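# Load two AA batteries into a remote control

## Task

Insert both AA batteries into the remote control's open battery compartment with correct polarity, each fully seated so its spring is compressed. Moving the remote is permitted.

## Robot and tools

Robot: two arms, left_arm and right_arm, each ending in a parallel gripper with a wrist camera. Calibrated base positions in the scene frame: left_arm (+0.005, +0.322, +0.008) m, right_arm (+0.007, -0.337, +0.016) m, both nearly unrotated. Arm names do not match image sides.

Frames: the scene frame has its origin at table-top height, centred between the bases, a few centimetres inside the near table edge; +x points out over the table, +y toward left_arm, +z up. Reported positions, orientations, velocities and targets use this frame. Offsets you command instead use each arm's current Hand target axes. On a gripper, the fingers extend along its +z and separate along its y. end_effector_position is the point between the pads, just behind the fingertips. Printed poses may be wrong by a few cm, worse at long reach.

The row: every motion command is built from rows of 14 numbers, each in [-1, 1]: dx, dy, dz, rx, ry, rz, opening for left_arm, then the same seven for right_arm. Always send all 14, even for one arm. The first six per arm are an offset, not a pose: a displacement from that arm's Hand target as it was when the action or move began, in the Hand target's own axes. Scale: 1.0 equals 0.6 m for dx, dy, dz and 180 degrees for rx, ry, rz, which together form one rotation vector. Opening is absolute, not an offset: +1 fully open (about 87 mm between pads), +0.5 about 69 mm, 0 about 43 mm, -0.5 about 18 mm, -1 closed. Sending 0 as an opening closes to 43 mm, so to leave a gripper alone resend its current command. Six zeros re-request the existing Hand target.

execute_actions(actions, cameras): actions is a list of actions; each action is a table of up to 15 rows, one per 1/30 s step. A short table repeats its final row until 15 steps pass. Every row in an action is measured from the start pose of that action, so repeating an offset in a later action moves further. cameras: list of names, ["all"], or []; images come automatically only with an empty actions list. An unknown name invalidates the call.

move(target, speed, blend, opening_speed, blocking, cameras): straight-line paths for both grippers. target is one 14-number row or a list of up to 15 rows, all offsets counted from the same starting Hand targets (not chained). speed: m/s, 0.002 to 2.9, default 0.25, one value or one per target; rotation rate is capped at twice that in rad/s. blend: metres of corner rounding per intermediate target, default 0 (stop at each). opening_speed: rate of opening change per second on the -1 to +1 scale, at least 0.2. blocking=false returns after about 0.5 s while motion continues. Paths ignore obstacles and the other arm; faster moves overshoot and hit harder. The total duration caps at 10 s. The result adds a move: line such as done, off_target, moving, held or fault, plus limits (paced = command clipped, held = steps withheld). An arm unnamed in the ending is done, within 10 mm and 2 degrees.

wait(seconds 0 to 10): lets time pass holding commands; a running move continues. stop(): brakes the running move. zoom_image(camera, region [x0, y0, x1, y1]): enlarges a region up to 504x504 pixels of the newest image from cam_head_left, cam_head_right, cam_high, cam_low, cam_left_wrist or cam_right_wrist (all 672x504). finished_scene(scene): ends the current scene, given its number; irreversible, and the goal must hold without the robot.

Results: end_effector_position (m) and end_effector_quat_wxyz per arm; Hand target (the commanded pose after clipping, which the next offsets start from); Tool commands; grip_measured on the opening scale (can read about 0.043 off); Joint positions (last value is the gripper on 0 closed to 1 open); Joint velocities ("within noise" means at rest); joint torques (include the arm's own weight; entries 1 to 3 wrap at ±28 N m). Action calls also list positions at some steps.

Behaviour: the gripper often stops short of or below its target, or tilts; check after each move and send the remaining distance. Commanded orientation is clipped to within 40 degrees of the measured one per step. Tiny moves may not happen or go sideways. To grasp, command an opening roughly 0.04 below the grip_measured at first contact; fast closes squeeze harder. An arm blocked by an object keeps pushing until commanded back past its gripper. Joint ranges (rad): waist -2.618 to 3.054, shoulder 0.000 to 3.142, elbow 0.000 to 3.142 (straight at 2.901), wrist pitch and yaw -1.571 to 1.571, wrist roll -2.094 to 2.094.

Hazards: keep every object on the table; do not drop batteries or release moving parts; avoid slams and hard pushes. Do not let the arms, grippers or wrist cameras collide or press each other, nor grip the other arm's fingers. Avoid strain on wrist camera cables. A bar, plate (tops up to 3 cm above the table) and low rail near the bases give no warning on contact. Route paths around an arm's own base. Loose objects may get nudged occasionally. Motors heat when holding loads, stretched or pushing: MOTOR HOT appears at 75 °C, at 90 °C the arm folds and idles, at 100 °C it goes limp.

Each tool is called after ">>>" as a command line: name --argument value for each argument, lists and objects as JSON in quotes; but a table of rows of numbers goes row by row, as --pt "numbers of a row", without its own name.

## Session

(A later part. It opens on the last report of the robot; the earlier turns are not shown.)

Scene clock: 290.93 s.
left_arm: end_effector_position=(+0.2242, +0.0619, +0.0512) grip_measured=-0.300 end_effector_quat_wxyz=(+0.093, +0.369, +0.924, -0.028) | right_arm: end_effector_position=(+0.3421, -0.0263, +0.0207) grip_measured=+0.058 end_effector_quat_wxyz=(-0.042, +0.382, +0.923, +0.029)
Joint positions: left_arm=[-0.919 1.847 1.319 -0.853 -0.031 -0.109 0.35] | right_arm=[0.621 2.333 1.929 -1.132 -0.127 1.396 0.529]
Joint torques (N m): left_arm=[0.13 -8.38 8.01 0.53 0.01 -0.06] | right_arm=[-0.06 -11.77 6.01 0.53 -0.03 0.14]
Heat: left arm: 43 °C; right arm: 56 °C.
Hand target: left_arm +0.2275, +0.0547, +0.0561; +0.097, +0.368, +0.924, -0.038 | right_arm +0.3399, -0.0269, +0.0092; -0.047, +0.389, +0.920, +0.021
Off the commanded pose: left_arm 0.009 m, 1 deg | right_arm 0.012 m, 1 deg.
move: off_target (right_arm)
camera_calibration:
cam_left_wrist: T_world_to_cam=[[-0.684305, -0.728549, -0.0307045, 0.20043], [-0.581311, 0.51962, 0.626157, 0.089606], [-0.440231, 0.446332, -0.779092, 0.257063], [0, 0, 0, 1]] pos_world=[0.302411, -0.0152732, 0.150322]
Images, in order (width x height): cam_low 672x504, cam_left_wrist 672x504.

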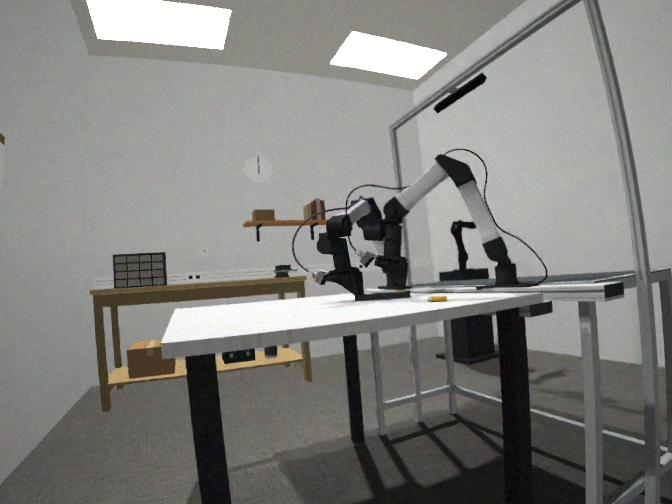

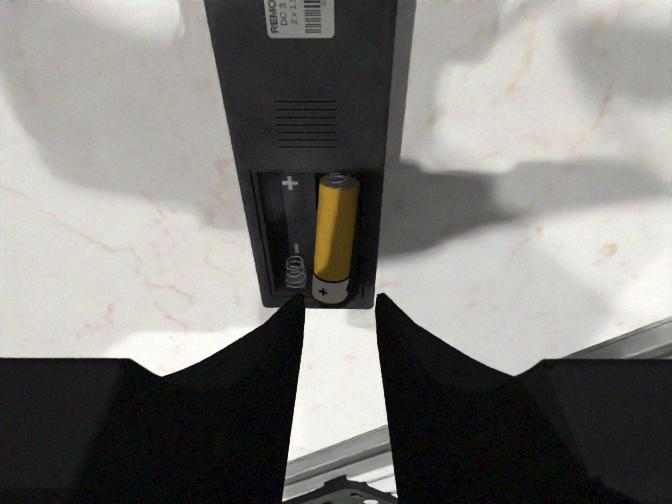

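>>> move --target '[0.01578, 0.00152, 0.03092, 0, 0, 0, -0.30, 0, 0, 0, 0, 0, 0, 0.02]' --speed 0.03 --cameras '["cam_left_wrist"]'

>>> zoom_image --camera "cam_left_wrist" --region '[220, 90, 460, 340]'

Scene clock: 293.80 s.
left_arm: end_effector_position=(+0.2243, +0.0615, +0.0414) grip_measured=-0.300 end_effector_quat_wxyz=(+0.099, +0.369, +0.924, -0.031) | right_arm: end_effector_position=(+0.3421, -0.0263, +0.0207) grip_measured=+0.058 end_effector_quat_wxyz=(-0.042, +0.382, +0.923, +0.029)
Joint positions: left_arm=[-0.919 1.847 1.278 -0.798 -0.03 -0.109 0.35] | right_arm=[0.621 2.333 1.929 -1.132 -0.127 1.396 0.529]
Joint torques (N m): left_arm=[-0.08 -7.76 4.44 0.91 0.06 -0.07] | right_arm=[-0.06 -11.77 6 0.53 -0.03 0.14]
Heat: left arm: 43 °C; right arm: 56 °C.
Hand target: left_arm +0.2243, +0.0590, +0.0360; +0.097, +0.368, +0.924, -0.038 | right_arm +0.3399, -0.0269, +0.0092; -0.047, +0.389, +0.920, +0.021
Off the commanded pose: left_arm 0.006 m, 1 deg | right_arm 0.012 m, 1 deg.
move: off_target (right_arm)
camera_calibration:
cam_left_wrist: T_world_to_cam=[[-0.684357, -0.728612, -0.0279102, 0.199895], [-0.586023, 0.526845, 0.615639, 0.0970286], [-0.433858, 0.437673, -0.787534, 0.24904], [0, 0, 0, 1]] pos_world=[0.301708, -0.0144715, 0.141972]
Images, in order (width x height): cam_left_wrist 672x504.

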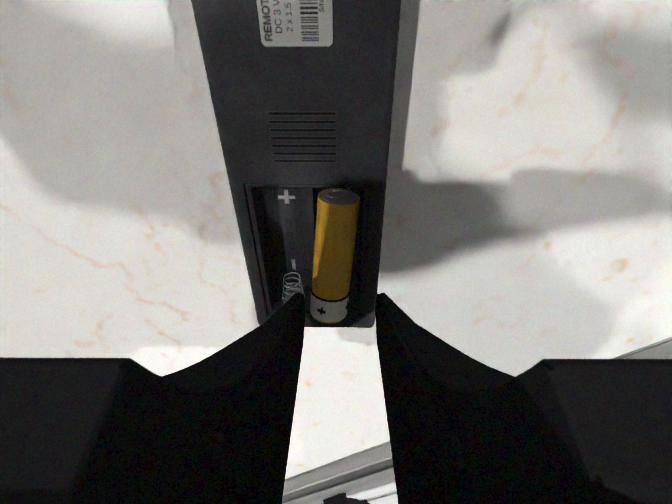

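Scaled by 2.016 from the camera's 672x504 image, which has a finer 960x720 frame.

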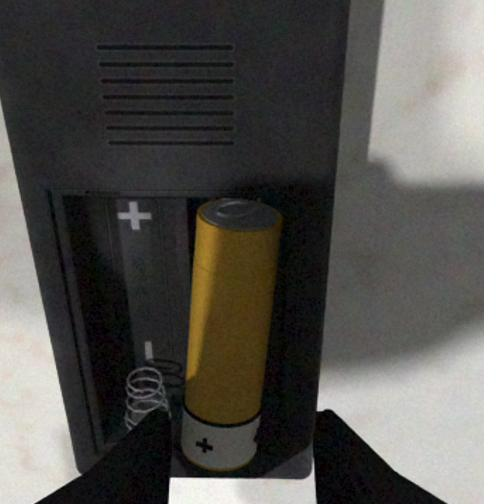

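>>> move --target '[0, 0, 0, 0, 0, 0, -0.66, 0, 0, 0, 0, 0, 0, 0.02]' --speed 0.03 --opening_speed 0.3 --cameras '["cam_left_wrist", "cam_low"]'

>>> zoom_image --camera "cam_left_wrist" --region '[220, 90, 460, 340]'

>>> zoom_image --camera "cam_low" --region '[375, 275, 415, 305]'

Scene clock: 295.57 s.
left_arm: end_effector_position=(+0.2246, +0.0617, +0.0414) grip_measured=-0.601 end_effector_quat_wxyz=(+0.099, +0.369, +0.924, -0.031) | right_arm: end_effector_position=(+0.3421, -0.0263, +0.0207) grip_measured=+0.058 end_effector_quat_wxyz=(-0.042, +0.382, +0.923, +0.029)
Joint positions: left_arm=[-0.918 1.847 1.278 -0.797 -0.031 -0.109 0.2] | right_arm=[0.621 2.333 1.929 -1.132 -0.127 1.396 0.529]
Joint torques (N m): left_arm=[0.1 -8.03 4.36 0.95 0.07 -0.1] | right_arm=[-0.06 -11.77 6 0.53 -0.03 0.14]
Heat: left arm: 43 °C; right arm: 56 °C.
Hand target: left_arm +0.2244, +0.0590, +0.0361; +0.097, +0.368, +0.924, -0.039 | right_arm +0.3399, -0.0269, +0.0092; -0.047, +0.389, +0.920, +0.021
Off the commanded pose: left_arm 0.006 m, 1 deg | right_arm 0.012 m, 1 deg.
move: off_target (right_arm)
camera_calibration:
cam_left_wrist: T_world_to_cam=[[-0.683686, -0.72923, -0.0282386, 0.200084], [-0.5868, 0.526323, 0.615345, 0.0973671], [-0.433866, 0.437273, -0.787752, 0.249111], [0, 0, 0, 1]] pos_world=[0.302011, -0.014269, 0.141974]
Images, in order (width x height): cam_low 672x504, cam_left_wrist 672x504.

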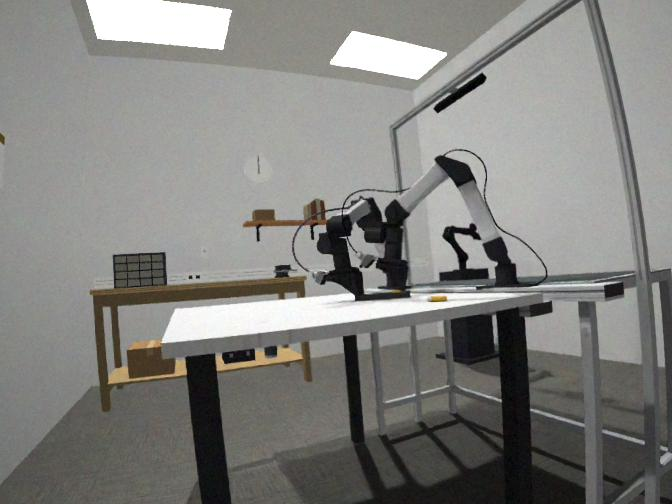

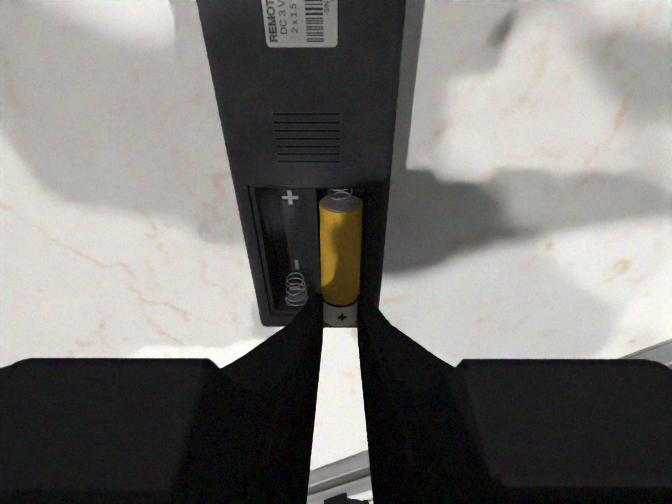

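Scaled by 2.016 from the camera's 672x504 image, which has a finer 960x720 frame.

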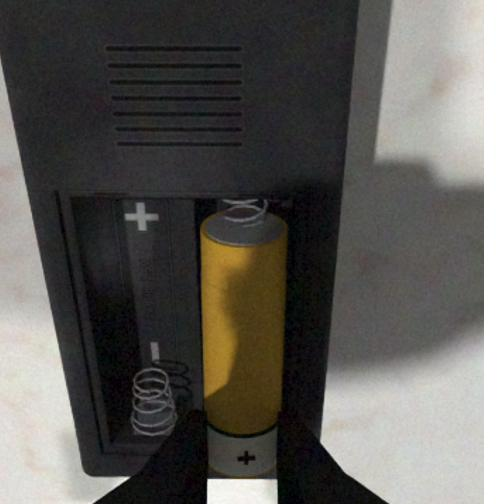

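Scaled by 12.600 from the camera's 672x504 image, which has a finer 960x720 frame.

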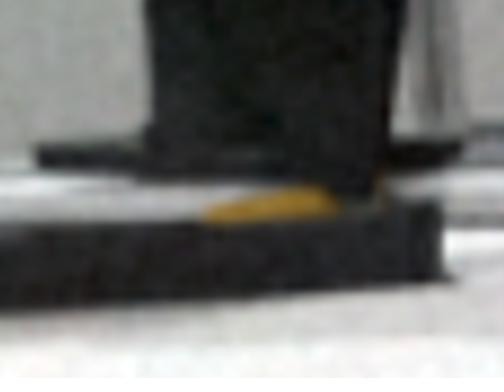

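>>> move --pt "0 0 0 0 0 0 -0.40 0 0 0 0 0 0 0.02" --pt "-0.0072 0 -0.034 0 0 0 -0.40 0 0 0 0 0 0 0.02" --pt "-0.0072 0 -0.034 0 0 0 -0.78 0 0 0 0 0 0 0.02" --speed 0.04 --opening_speed 0.4 --cameras '["cam_left_wrist", "cam_low"]'

>>> zoom_image --camera "cam_left_wrist" --region '[220, 90, 460, 340]'

>>> zoom_image --camera "cam_low" --region '[375, 275, 415, 305]'

Scene clock: 299.57 s.
left_arm: end_effector_position=(+0.2209, +0.0660, +0.0468) grip_measured=-0.779 end_effector_quat_wxyz=(+0.086, +0.369, +0.925, -0.024) | right_arm: end_effector_position=(+0.3421, -0.0263, +0.0207) grip_measured=+0.058 end_effector_quat_wxyz=(-0.042, +0.382, +0.923, +0.029)
Joint positions: left_arm=[-0.918 1.847 1.301 -0.85 -0.03 -0.109 0.11] | right_arm=[0.621 2.333 1.929 -1.132 -0.127 1.396 0.529]
Joint torques (N m): left_arm=[0.02 -9.94 7.57 0.52 0.05 -0.06] | right_arm=[-0.05 -11.77 6 0.53 -0.03 0.14]
Heat: left arm: 44 °C; right arm: 56 °C.
Hand target: left_arm +0.2243, +0.0590, +0.0569; +0.097, +0.368, +0.924, -0.038 | right_arm +0.3399, -0.0269, +0.0092; -0.047, +0.389, +0.920, +0.021
Off the commanded pose: left_arm 0.013 m, 2 deg | right_arm 0.012 m, 1 deg.
move: off_target (left_arm, right_arm); target 3's new opening was sent with left_arm's hand 0.013 m and 2 deg from that target
camera_calibration:
cam_left_wrist: T_world_to_cam=[[-0.684156, -0.72866, -0.0313761, 0.201047], [-0.57473, 0.512143, 0.638276, 0.086761], [-0.449017, 0.454713, -0.769168, 0.251223], [0, 0, 0, 1]] pos_world=[0.300215, -0.0121735, 0.144163]
Images, in order (width x height): cam_low 672x504, cam_left_wrist 672x504.

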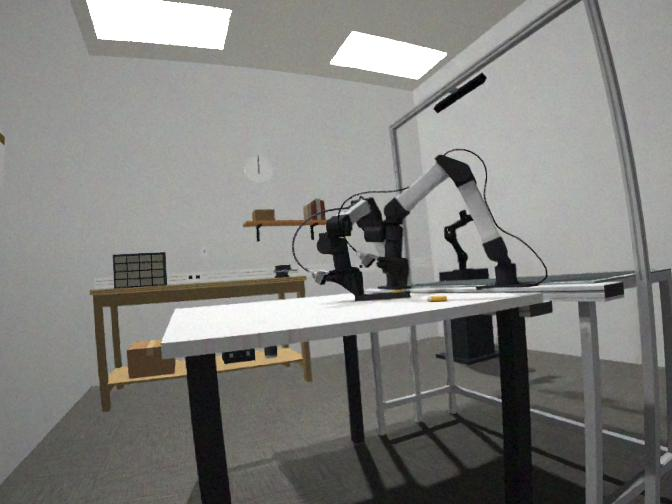

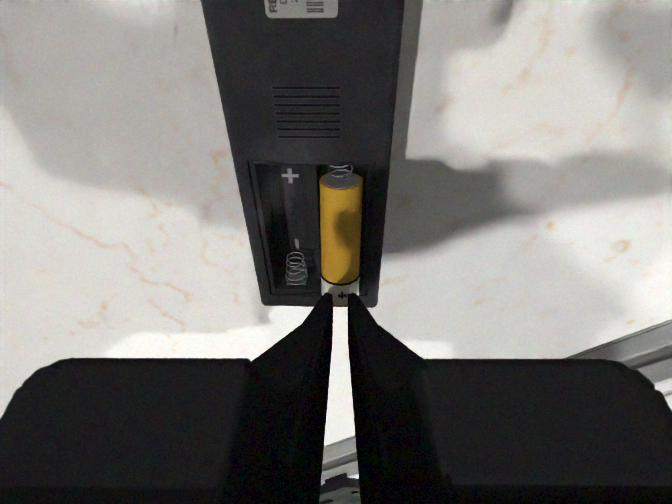

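Scaled by 2.016 from the camera's 672x504 image, which has a finer 960x720 frame.

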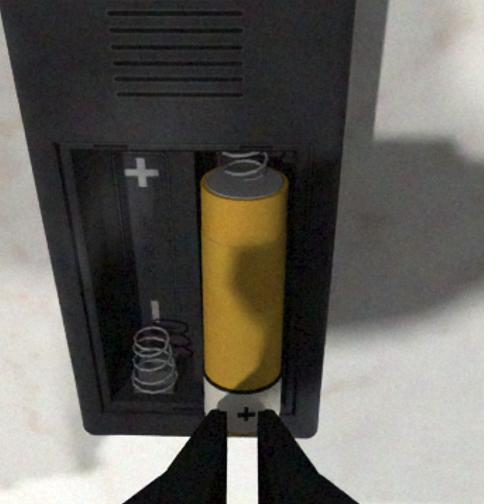

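Scaled by 12.600 from the camera's 672x504 image, which has a finer 960x720 frame.

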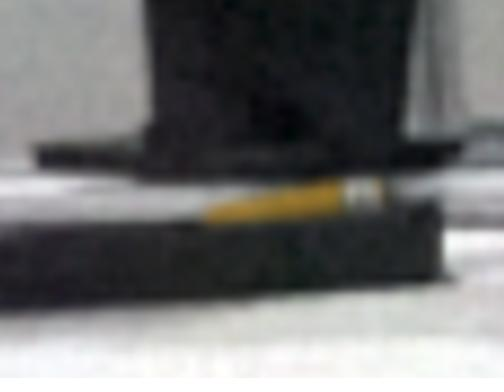

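>>> move --target '[0.01632, 0.0044, 0.04238, 0, 0, 0, -0.78, 0, 0, 0, 0, 0, 0, 0.02]' --speed 0.03 --cameras '["cam_left_wrist", "cam_low"]'

>>> zoom_image --camera "cam_left_wrist" --region '[220, 90, 460, 340]'

>>> zoom_image --camera "cam_low" --region '[375, 275, 415, 305]'

Scene clock: 301.67 s.
left_arm: end_effector_position=(+0.2220, +0.0659, +0.0402) grip_measured=-0.779 end_effector_quat_wxyz=(+0.096, +0.368, +0.924, -0.030) | right_arm: end_effector_position=(+0.3421, -0.0263, +0.0207) grip_measured=+0.058 end_effector_quat_wxyz=(-0.042, +0.382, +0.923, +0.029)
Joint positions: left_arm=[-0.916 1.838 1.261 -0.797 -0.03 -0.109 0.11] | right_arm=[0.621 2.333 1.929 -1.132 -0.127 1.396 0.529]
Joint torques (N m): left_arm=[0.44 -7.61 2.5 1.14 0.01 -0.03] | right_arm=[-0.06 -11.77 6 0.53 -0.03 0.14]
Heat: left arm: 44 °C; right arm: 56 °C.
Hand target: left_arm +0.2229, +0.0639, +0.0299; +0.097, +0.368, +0.924, -0.038 | right_arm +0.3399, -0.0269, +0.0092; -0.047, +0.389, +0.920, +0.021
Off the commanded pose: left_arm 0.010 m, 1 deg | right_arm 0.012 m, 1 deg.
move: off_target (right_arm)
camera_calibration:
cam_left_wrist: T_world_to_cam=[[-0.682154, -0.730643, -0.0287557, 0.201105], [-0.58482, 0.521557, 0.62126, 0.0940298], [-0.438921, 0.440611, -0.783077, 0.245927], [0, 0, 0, 1]] pos_world=[0.300118, -0.0104639, 0.139945]
Images, in order (width x height): cam_low 672x504, cam_left_wrist 672x504.

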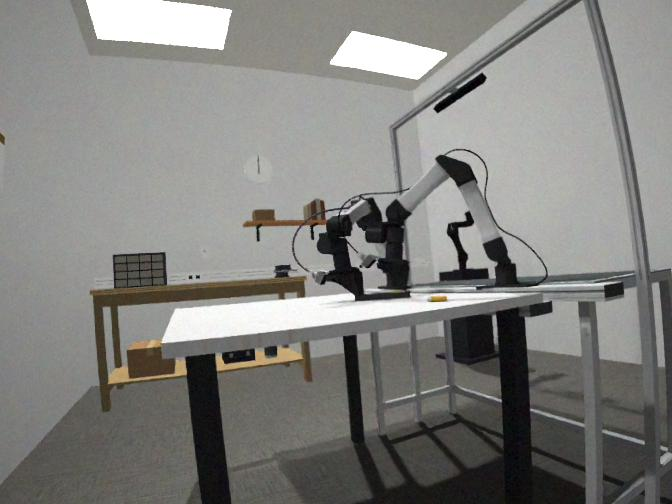

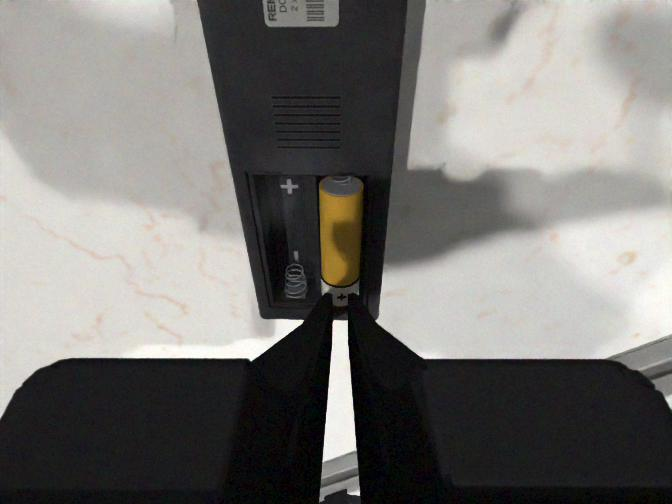

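Scaled by 2.016 from the camera's 672x504 image, which has a finer 960x720 frame.

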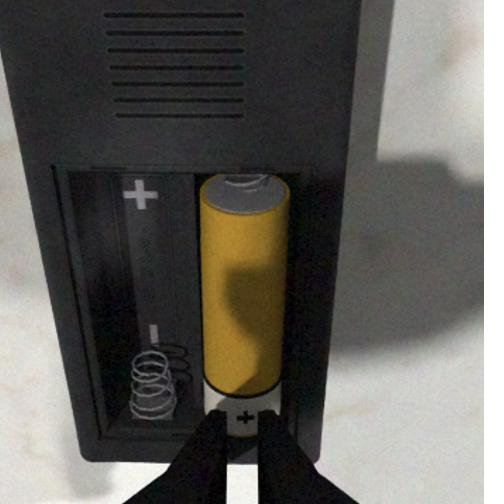

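Scaled by 12.600 from the camera's 672x504 image, which has a finer 960x720 frame.

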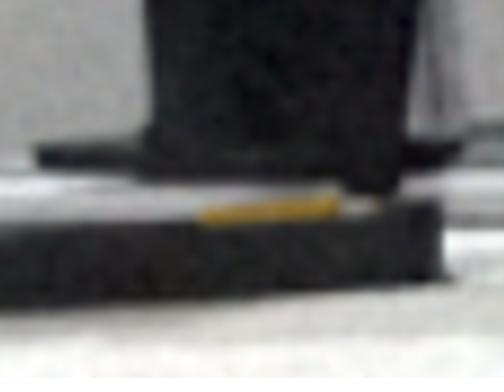

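>>> move --target '[0.0021, 0, 0.0098, 0, 0, 0, -0.78, 0, 0, 0, 0, 0, 0, 0.02]' --speed 0.03 --cameras '["cam_left_wrist", "cam_low"]'

>>> zoom_image --camera "cam_left_wrist" --region '[220, 90, 460, 340]'

>>> zoom_image --camera "cam_low" --region '[375, 275, 415, 305]'

Scene clock: 302.97 s.
left_arm: end_effector_position=(+0.2229, +0.0651, +0.0371) grip_measured=-0.779 end_effector_quat_wxyz=(+0.102, +0.367, +0.924, -0.033) | right_arm: end_effector_position=(+0.3421, -0.0263, +0.0207) grip_measured=+0.058 end_effector_quat_wxyz=(-0.042, +0.382, +0.923, +0.029)
Joint positions: left_arm=[-0.916 1.834 1.242 -0.768 -0.03 -0.109 0.11] | right_arm=[0.621 2.333 1.929 -1.132 -0.127 1.396 0.529]
Joint torques (N m): left_arm=[0.34 -6.76 3.02 1.16 0.1 0.07] | right_arm=[-0.06 -11.75 6 0.53 -0.03 0.14]
Heat: left arm: 44 °C; right arm: 57 °C.
Hand target: left_arm +0.2231, +0.0639, +0.0240; +0.097, +0.368, +0.924, -0.038 | right_arm +0.3399, -0.0269, +0.0092; -0.047, +0.389, +0.920, +0.021
Off the commanded pose: left_arm 0.013 m, 1 deg | right_arm 0.012 m, 1 deg.
move: off_target (left_arm, right_arm)
camera_calibration:
cam_left_wrist: T_world_to_cam=[[-0.681711, -0.731119, -0.0271294, 0.200918], [-0.590571, 0.528016, 0.610266, 0.0981451], [-0.431853, 0.432047, -0.791732, 0.243569], [0, 0, 0, 1]] pos_world=[0.300116, -0.0101603, 0.138398]
Images, in order (width x height): cam_low 672x504, cam_left_wrist 672x504.

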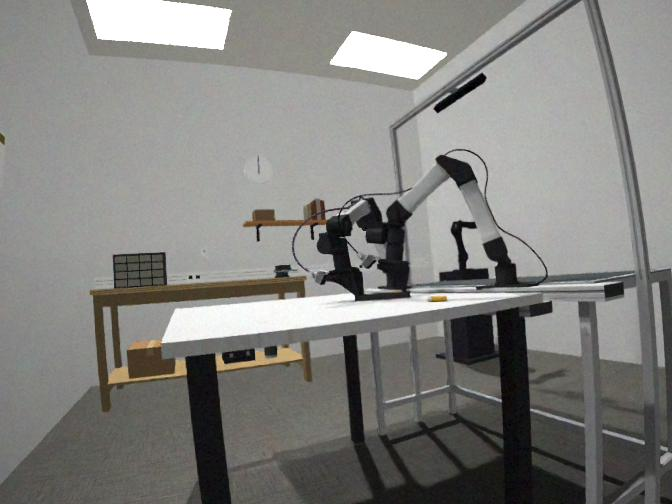

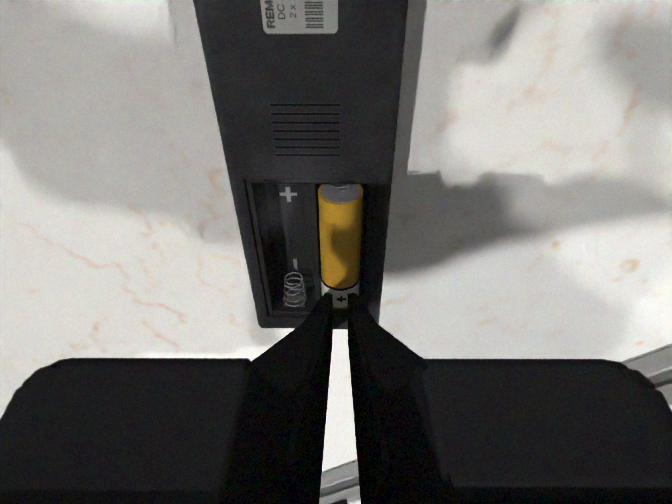

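Scaled by 2.016 from the camera's 672x504 image, which has a finer 960x720 frame.

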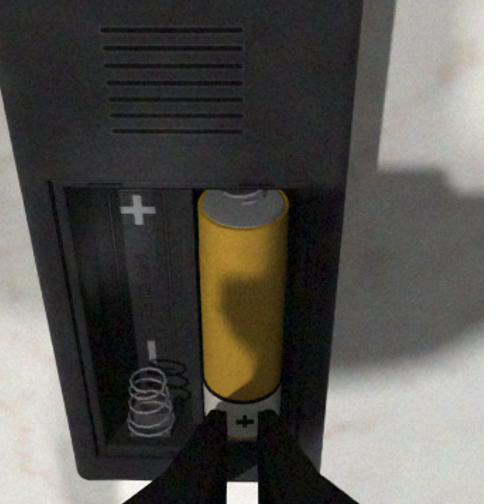

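Scaled by 12.600 from the camera's 672x504 image, which has a finer 960x720 frame.

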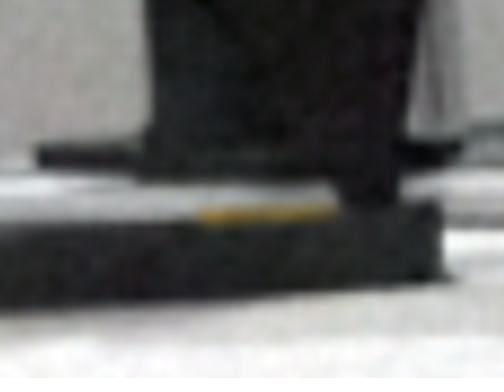

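>>> move --pt "-0.01416 0.0001 -0.06686 0 0 0 -0.78 0 0 0 0 0 0 0.02" --pt "-0.06577 -0.00275 -0.04402 0 -0.1278 0 -0.78 0 0 0 0 0 0 0.02" --speed 0.06 --cameras '["cam_left_wrist", "cam_low"]'

>>> zoom_image --camera "cam_left_wrist" --region '[220, 90, 460, 340]'

>>> zoom_image --camera "cam_low" --region '[375, 275, 415, 305]'

Scene clock: 309.53 s.
left_arm: end_effector_position=(+0.2433, +0.0419, +0.0472) grip_measured=-0.780 end_effector_quat_wxyz=(+0.257, +0.353, +0.893, -0.108) | right_arm: end_effector_position=(+0.3421, -0.0263, +0.0207) grip_measured=+0.058 end_effector_quat_wxyz=(-0.042, +0.382, +0.923, +0.029)
Joint positions: left_arm=[-0.922 1.648 0.98 -0.34 -0.047 -0.109 0.11] | right_arm=[0.621 2.333 1.929 -1.132 -0.127 1.396 0.529]
Joint torques (N m): left_arm=[-0.69 -10.25 4.42 1.52 -0.27 0.08] | right_arm=[-0.06 -11.78 5.98 0.53 -0.03 0.14]
Heat: left arm: 46 °C; right arm: 57 °C.
Hand target: left_arm +0.2458, +0.0400, +0.0579; +0.279, +0.353, +0.886, -0.111 | right_arm +0.3399, -0.0269, +0.0092; -0.047, +0.389, +0.920, +0.021
Off the commanded pose: left_arm 0.011 m, 3 deg | right_arm 0.012 m, 1 deg.
move: off_target (left_arm, right_arm)
camera_calibration:
cam_left_wrist: T_world_to_cam=[[-0.680345, -0.732892, 0.000605333, 0.196604], [-0.698797, 0.648943, 0.300925, 0.152172], [-0.220938, 0.20431, -0.953648, 0.236222], [0, 0, 0, 1]] pos_world=[0.292286, -0.00292365, 0.179361]
Images, in order (width x height): cam_low 672x504, cam_left_wrist 672x504.

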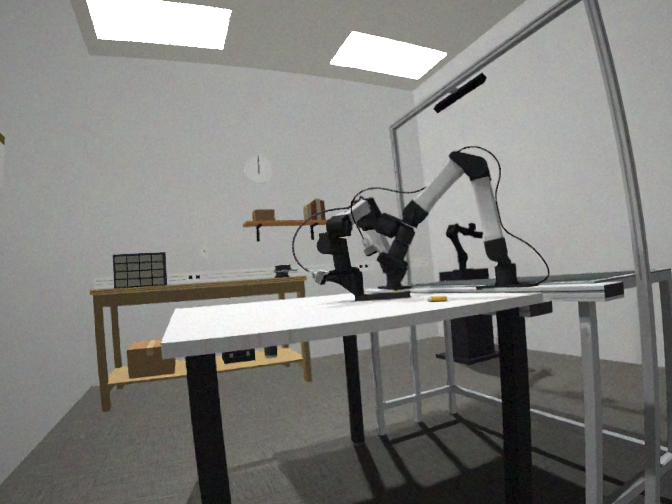

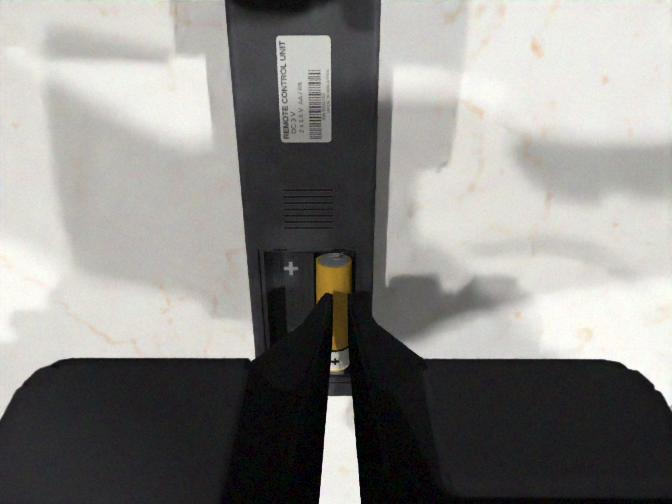

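Scaled by 2.016 from the camera's 672x504 image, which has a finer 960x720 frame.

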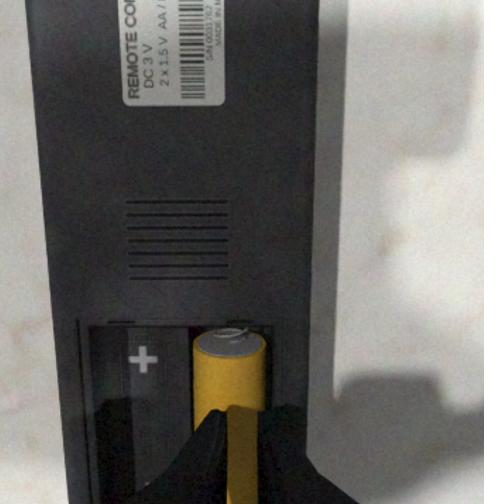

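Scaled by 12.600 from the camera's 672x504 image, which has a finer 960x720 frame.

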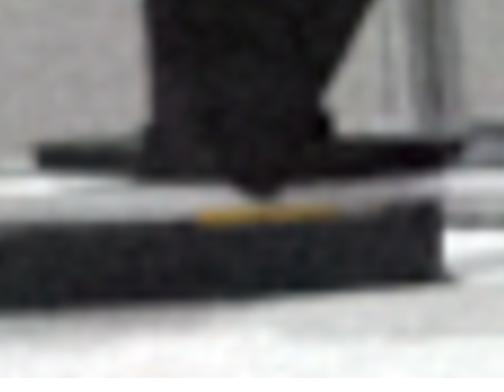

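>>> move --target '[0.02173, 0.00825, 0.03745, 0, 0, 0, -0.78, 0, 0, 0, 0, 0, 0, 0.02]' --speed 0.03 --cameras '["cam_left_wrist", "cam_low"]'

>>> zoom_image --camera "cam_left_wrist" --region '[220, 90, 460, 340]'

>>> zoom_image --camera "cam_low" --region '[375, 275, 415, 305]'

Scene clock: 311.93 s.
left_arm: end_effector_position=(+0.2519, +0.0370, +0.0426) grip_measured=-0.780 end_effector_quat_wxyz=(+0.287, +0.352, +0.883, -0.118) | right_arm: end_effector_position=(+0.3421, -0.0263, +0.0207) grip_measured=+0.058 end_effector_quat_wxyz=(-0.042, +0.382, +0.923, +0.029)
Joint positions: left_arm=[-0.918 1.648 0.929 -0.224 -0.055 -0.098 0.11] | right_arm=[0.621 2.333 1.929 -1.132 -0.127 1.396 0.529]
Joint torques (N m): left_arm=[0.44 -5.79 3.93 1.63 -0.07 0.01] | right_arm=[-0.06 -11.75 6 0.53 -0.04 0.14]
Heat: left arm: 46 °C; right arm: 57 °C.
Hand target: left_arm +0.2509, +0.0420, +0.0321; +0.280, +0.353, +0.886, -0.111 | right_arm +0.3399, -0.0269, +0.0092; -0.047, +0.389, +0.920, +0.021
Off the commanded pose: left_arm 0.012 m, 1 deg | right_arm 0.012 m, 1 deg.
move: off_target (left_arm, right_arm)
camera_calibration:
cam_left_wrist: T_world_to_cam=[[-0.681596, -0.731716, -0.00427055, 0.199356], [-0.711511, 0.661391, 0.237305, 0.16822], [-0.170815, 0.164785, -0.971426, 0.224363], [0, 0, 0, 1]] pos_world=[0.293896, -0.00235902, 0.178883]
Images, in order (width x height): cam_low 672x504, cam_left_wrist 672x504.

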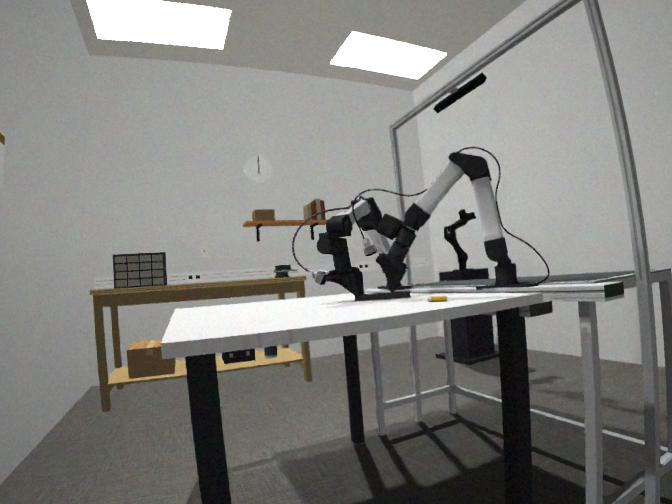

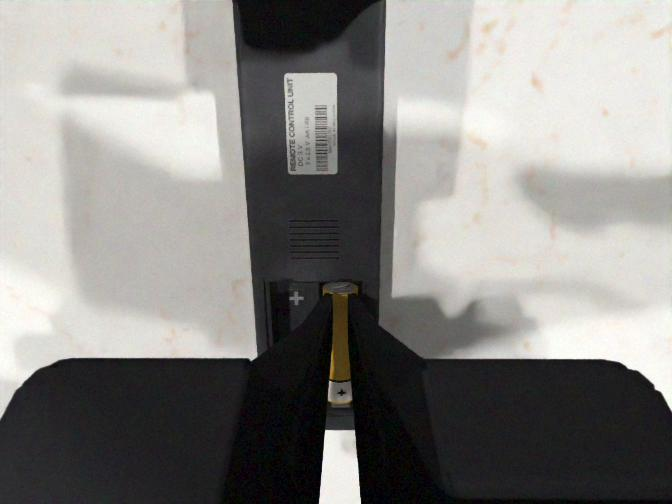

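Scaled by 2.016 from the camera's 672x504 image, which has a finer 960x720 frame.

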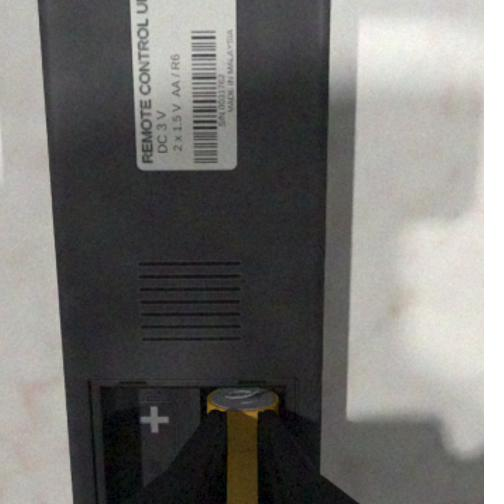

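Scaled by 12.600 from the camera's 672x504 image, which has a finer 960x720 frame.

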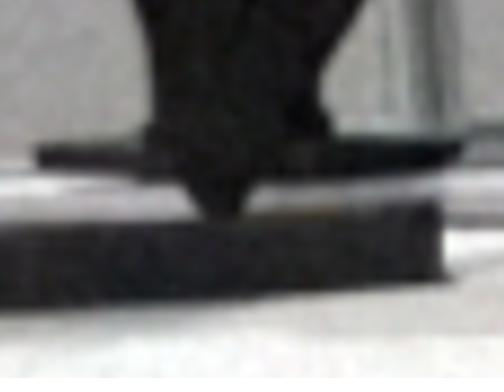

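>>> move --target '[0.01168, 0.0001, 0.00808, 0, 0, 0, -0.78, 0, 0, 0, 0, 0, 0, 0.02]' --speed 0.03 --cameras '["cam_left_wrist", "cam_low"]'

>>> zoom_image --camera "cam_left_wrist" --region '[250, 200, 420, 430]'

>>> zoom_image --camera "cam_low" --region '[375, 275, 415, 305]'

Scene clock: 313.93 s.
left_arm: end_effector_position=(+0.2554, +0.0330, +0.0420) grip_measured=-0.779 end_effector_quat_wxyz=(+0.302, +0.349, +0.878, -0.125) | right_arm: end_effector_position=(+0.3421, -0.0263, +0.0207) grip_measured=+0.058 end_effector_quat_wxyz=(-0.042, +0.382, +0.923, +0.029)
Joint positions: left_arm=[-0.918 1.648 0.908 -0.168 -0.055 -0.097 0.11] | right_arm=[0.621 2.333 1.929 -1.132 -0.127 1.396 0.529]
Joint torques (N m): left_arm=[0.12 -5.26 3.29 1.4 -0.12 -0.02] | right_arm=[-0.06 -11.78 6 0.53 -0.03 0.14]
Heat: left arm: 46 °C; right arm: 57 °C.
Hand target: left_arm +0.2488, +0.0441, +0.0241; +0.280, +0.353, +0.886, -0.111 | right_arm +0.3399, -0.0269, +0.0092; -0.047, +0.389, +0.920, +0.021
Off the commanded pose: left_arm 0.022 m, 3 deg | right_arm 0.012 m, 1 deg.
move: off_target (left_arm, right_arm)
camera_calibration:
cam_left_wrist: T_world_to_cam=[[-0.682147, -0.731215, -0.000560033, 0.198699], [-0.715967, 0.667765, 0.203668, 0.175802], [-0.148551, 0.139332, -0.97904, 0.220409], [0, 0, 0, 1]] pos_world=[0.294152, -0.00281281, 0.180096]
Images, in order (width x height): cam_low 672x504, cam_left_wrist 672x504.

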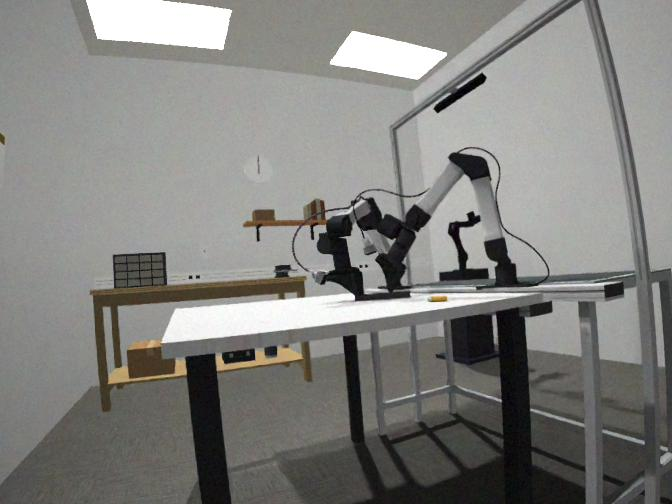

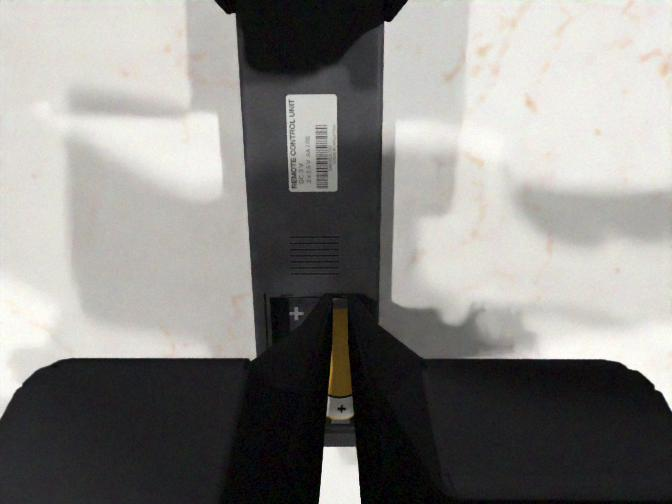

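Scaled by 2.191 from the camera's 672x504 image, which has a finer 960x720 frame.

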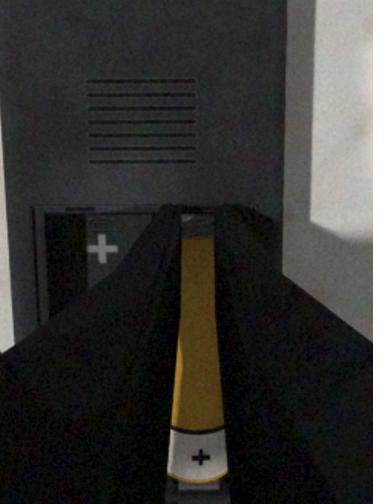

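Scaled by 12.600 from the camera's 672x504 image, which has a finer 960x720 frame.

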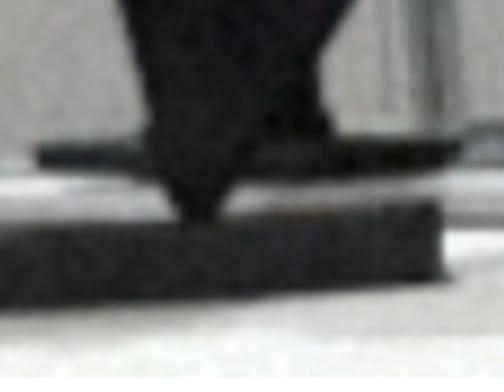

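>>> move --pt "-0.0573 0 -0.0819 0 0 0 -0.78 0 0 0 0 0 0 0.02" --pt "-0.0773 0 -0.1519 0 0.06 0 -0.78 0 0 0 0 0 0 0.02" --speed 0.08 --blend '[0.01, 0]' --cameras '["cam_left_wrist", "cam_low", "cam_head_left"]'

>>> zoom_image --camera "cam_left_wrist" --region '[220, 90, 460, 340]'

>>> zoom_image --camera "cam_low" --region '[375, 275, 415, 305]'

Scene clock: 317.20 s.
left_arm: end_effector_position=(+0.2351, +0.0579, +0.1226) grip_measured=-0.780 end_effector_quat_wxyz=(+0.197, +0.362, +0.908, -0.071) | right_arm: end_effector_position=(+0.3421, -0.0263, +0.0207) grip_measured=+0.058 end_effector_quat_wxyz=(-0.042, +0.382, +0.923, +0.029)
Joint positions: left_arm=[-0.912 1.63 1.319 -0.842 -0.049 -0.097 0.11] | right_arm=[0.621 2.333 1.929 -1.132 -0.127 1.396 0.529]
Joint torques (N m): left_arm=[0.28 -5.87 8.66 1 0.03 -0.06] | right_arm=[-0.06 -11.77 6 0.53 -0.03 0.14]
Heat: left arm: 46 °C; right arm: 57 °C.
Hand target: left_arm +0.2383, +0.0539, +0.1254; +0.195, +0.362, +0.908, -0.077 | right_arm +0.3399, -0.0269, +0.0092; -0.047, +0.389, +0.920, +0.021
Off the commanded pose: left_arm 0.006 m, 1 deg | right_arm 0.012 m, 1 deg.
move: off_target (right_arm)
camera_calibration:
cam_left_wrist: T_world_to_cam=[[-0.680366, -0.732449, -0.0248991, 0.205767], [-0.667463, 0.605256, 0.433773, 0.0922091], [-0.302646, 0.311744, -0.900678, 0.309474], [0, 0, 0, 1]] pos_world=[0.295204, -0.00157238, 0.243862]
Images, in order (width x height): cam_head_left 672x504, cam_low 672x504, cam_left_wrist 672x504.

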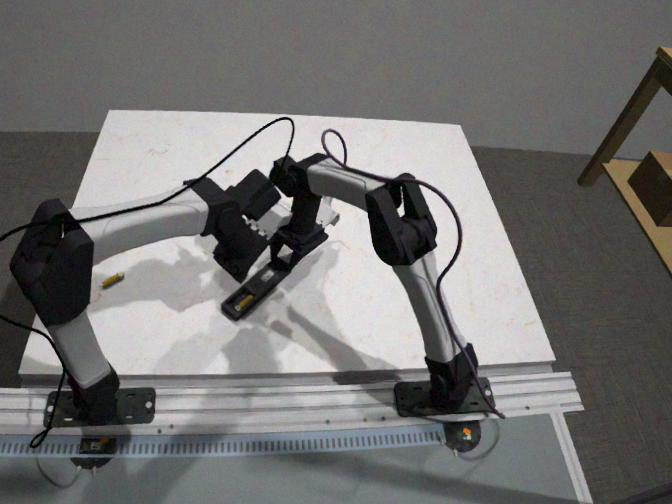

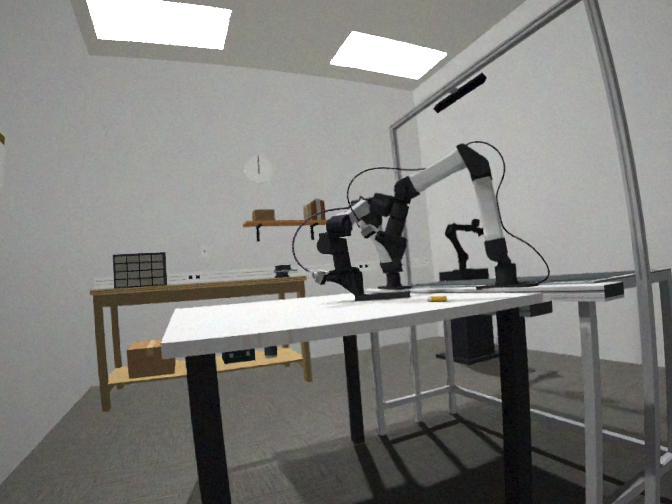

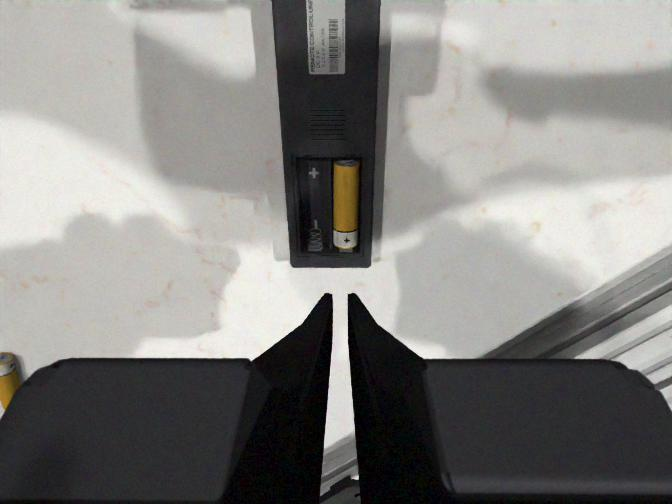

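Scaled by 2.016 from the camera's 672x504 image, which has a finer 960x720 frame.

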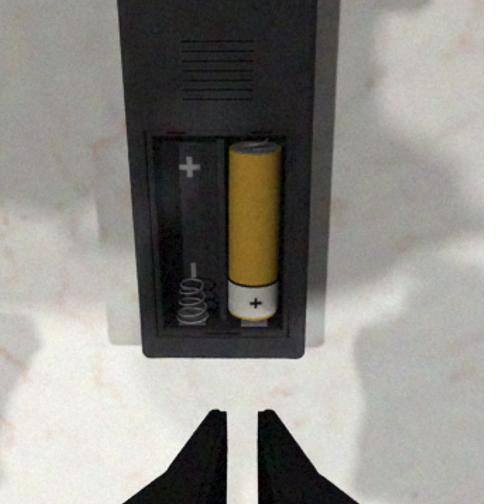

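Scaled by 12.600 from the camera's 672x504 image, which has a finer 960x720 frame.

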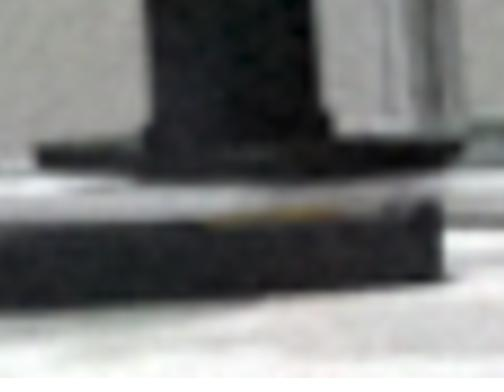

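>>> zoom_image --camera "cam_left_wrist" --region '[285, 145, 385, 275]'

>>> zoom_image --camera "cam_head_left" --region '[210, 260, 280, 325]'

Scaled by 3.877 from the camera's 672x504 image, which has a finer 960x720 frame.

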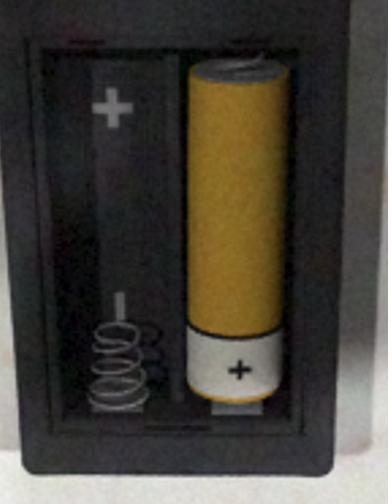

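Scaled by 7.200 from the camera's 672x504 image, which has a finer 960x720 frame.

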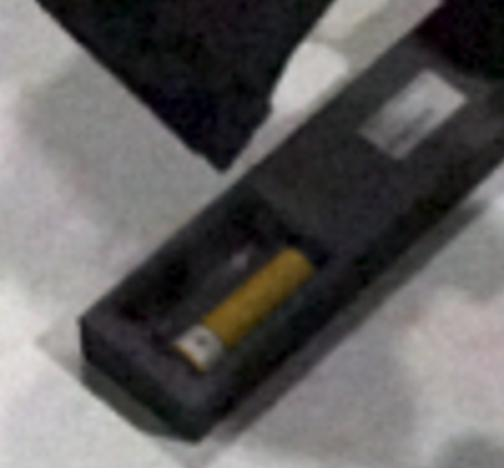

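>>> move --pt "0.04493 0.08772 -0.06498 0 0 0 -0.78 0 0 0 0 0 0 0.02" --pt "0.259 0.42897 -0.06943 0.02207 -0.07651 0.03575 0.3 0 0 0 0 0 0 0.02" --speed 0.25 --blend '[0.03, 0]' --cameras '["cam_left_wrist"]'

Scene clock: 322.67 s.
left_arm: end_effector_position=(+0.2945, +0.3494, +0.0960) grip_measured=+0.300 end_effector_quat_wxyz=(+0.287, +0.406, +0.857, -0.135) | right_arm: end_effector_position=(+0.3421, -0.0263, +0.0207) grip_measured=+0.058 end_effector_quat_wxyz=(-0.042, +0.382, +0.923, +0.029)
Joint positions: left_arm=[0.284 1.474 1.021 -0.867 0.602 1.135 0.65] | right_arm=[0.621 2.333 1.929 -1.132 -0.127 1.396 0.529]
Joint torques (N m): left_arm=[0.47 -3.82 8.13 0.52 0.48 0.05] | right_arm=[-0.06 -11.78 5.98 0.53 -0.03 0.14]
Heat: left arm: 46 °C; right arm: 57 °C.
Hand target: left_arm +0.3003, +0.3500, +0.0998; +0.294, +0.407, +0.853, -0.140 | right_arm +0.3399, -0.0269, +0.0092; -0.047, +0.389, +0.920, +0.021
Off the commanded pose: left_arm 0.007 m, 1 deg | right_arm 0.012 m, 1 deg.
move: off_target (right_arm)
camera_calibration:
cam_left_wrist: T_world_to_cam=[[-0.766938, -0.641629, -0.0109031, 0.45151], [-0.627437, 0.746193, 0.222527, -0.0738682], [-0.134644, 0.177506, -0.974865, 0.217233], [0, 0, 0, 1]] pos_world=[0.329182, 0.306262, 0.233134]
Images, in order (width x height): cam_left_wrist 672x504.

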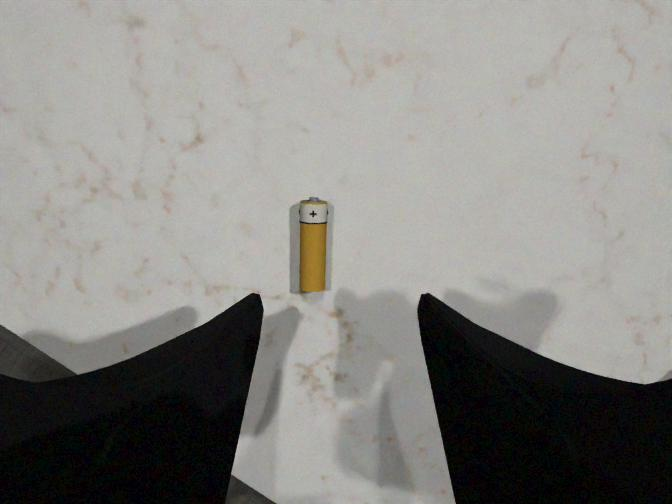

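>>> zoom_image --camera "cam_left_wrist" --region '[250, 180, 380, 310]'

Scaled by 3.877 from the camera's 672x504 image, which has a finer 960x720 frame.

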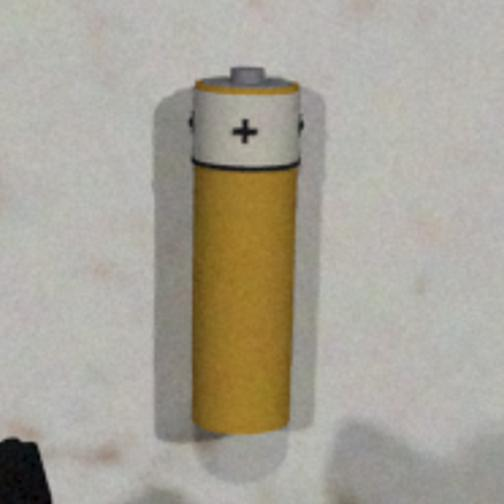

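>>> move --pt "0.00473 0.01528 0.07622 0.00342 0 0.00437 0.3 0 0 0 0 0 0 0.02" --pt "0.0432 0.01525 0.12537 0.00342 0 0.00437 0.3 0 0 0 0 0 0 0.02" --speed 0.08 --cameras '["cam_left_wrist"]'

>>> zoom_image --camera "cam_left_wrist" --region '[240, 220, 440, 420]'

Scene clock: 327.67 s.
left_arm: end_effector_position=(+0.3237, +0.3379, +0.0298) grip_measured=+0.300 end_effector_quat_wxyz=(+0.294, +0.416, +0.849, -0.139) | right_arm: end_effector_position=(+0.3421, -0.0263, +0.0207) grip_measured=+0.058 end_effector_quat_wxyz=(-0.042, +0.382, +0.923, +0.029)
Joint positions: left_arm=[0.221 1.65 0.905 -0.534 0.602 1.084 0.65] | right_arm=[0.621 2.333 1.929 -1.132 -0.127 1.396 0.529]
Joint torques (N m): left_arm=[-0.54 -5.53 4.3 0.93 0.33 -0.1] | right_arm=[-0.05 -11.77 5.98 0.53 -0.04 0.14]
Heat: left arm: 45 °C; right arm: 57 °C.
Hand target: left_arm +0.3236, +0.3356, +0.0246; +0.293, +0.415, +0.850, -0.143 | right_arm +0.3399, -0.0269, +0.0092; -0.047, +0.389, +0.920, +0.021
Off the commanded pose: left_arm 0.006 m, 1 deg | right_arm 0.012 m, 1 deg.
move: off_target (right_arm)
camera_calibration:
cam_left_wrist: T_world_to_cam=[[-0.781597, -0.623516, -0.0182552, 0.464651], [-0.612949, 0.762262, 0.207966, -0.0419243], [-0.115755, 0.173736, -0.977966, 0.153975], [0, 0, 0, 1]] pos_world=[0.355296, 0.294924, 0.167783]
Images, in order (width x height): cam_left_wrist 672x504.

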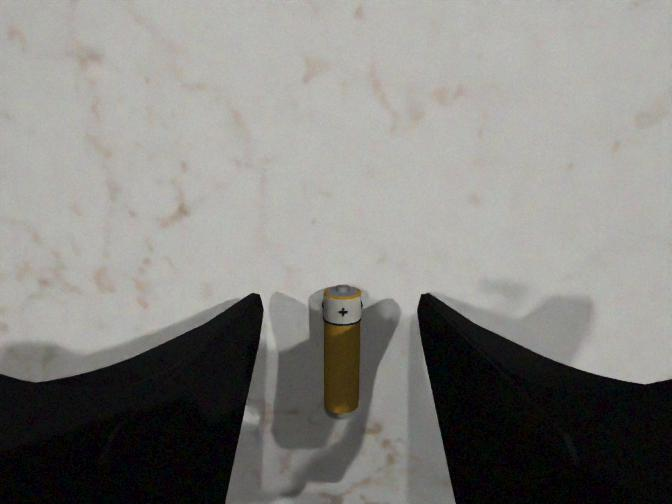

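Scaled by 2.520 from the camera's 672x504 image, which has a finer 960x720 frame.

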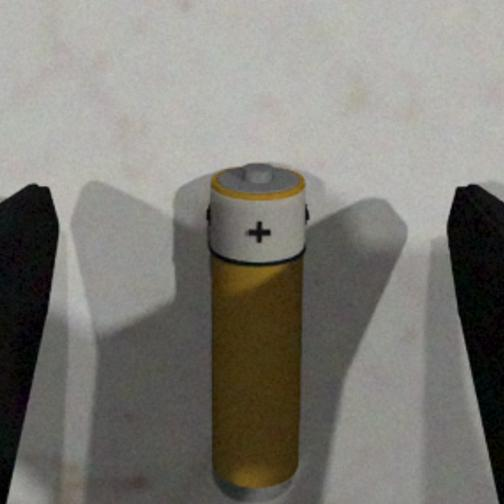

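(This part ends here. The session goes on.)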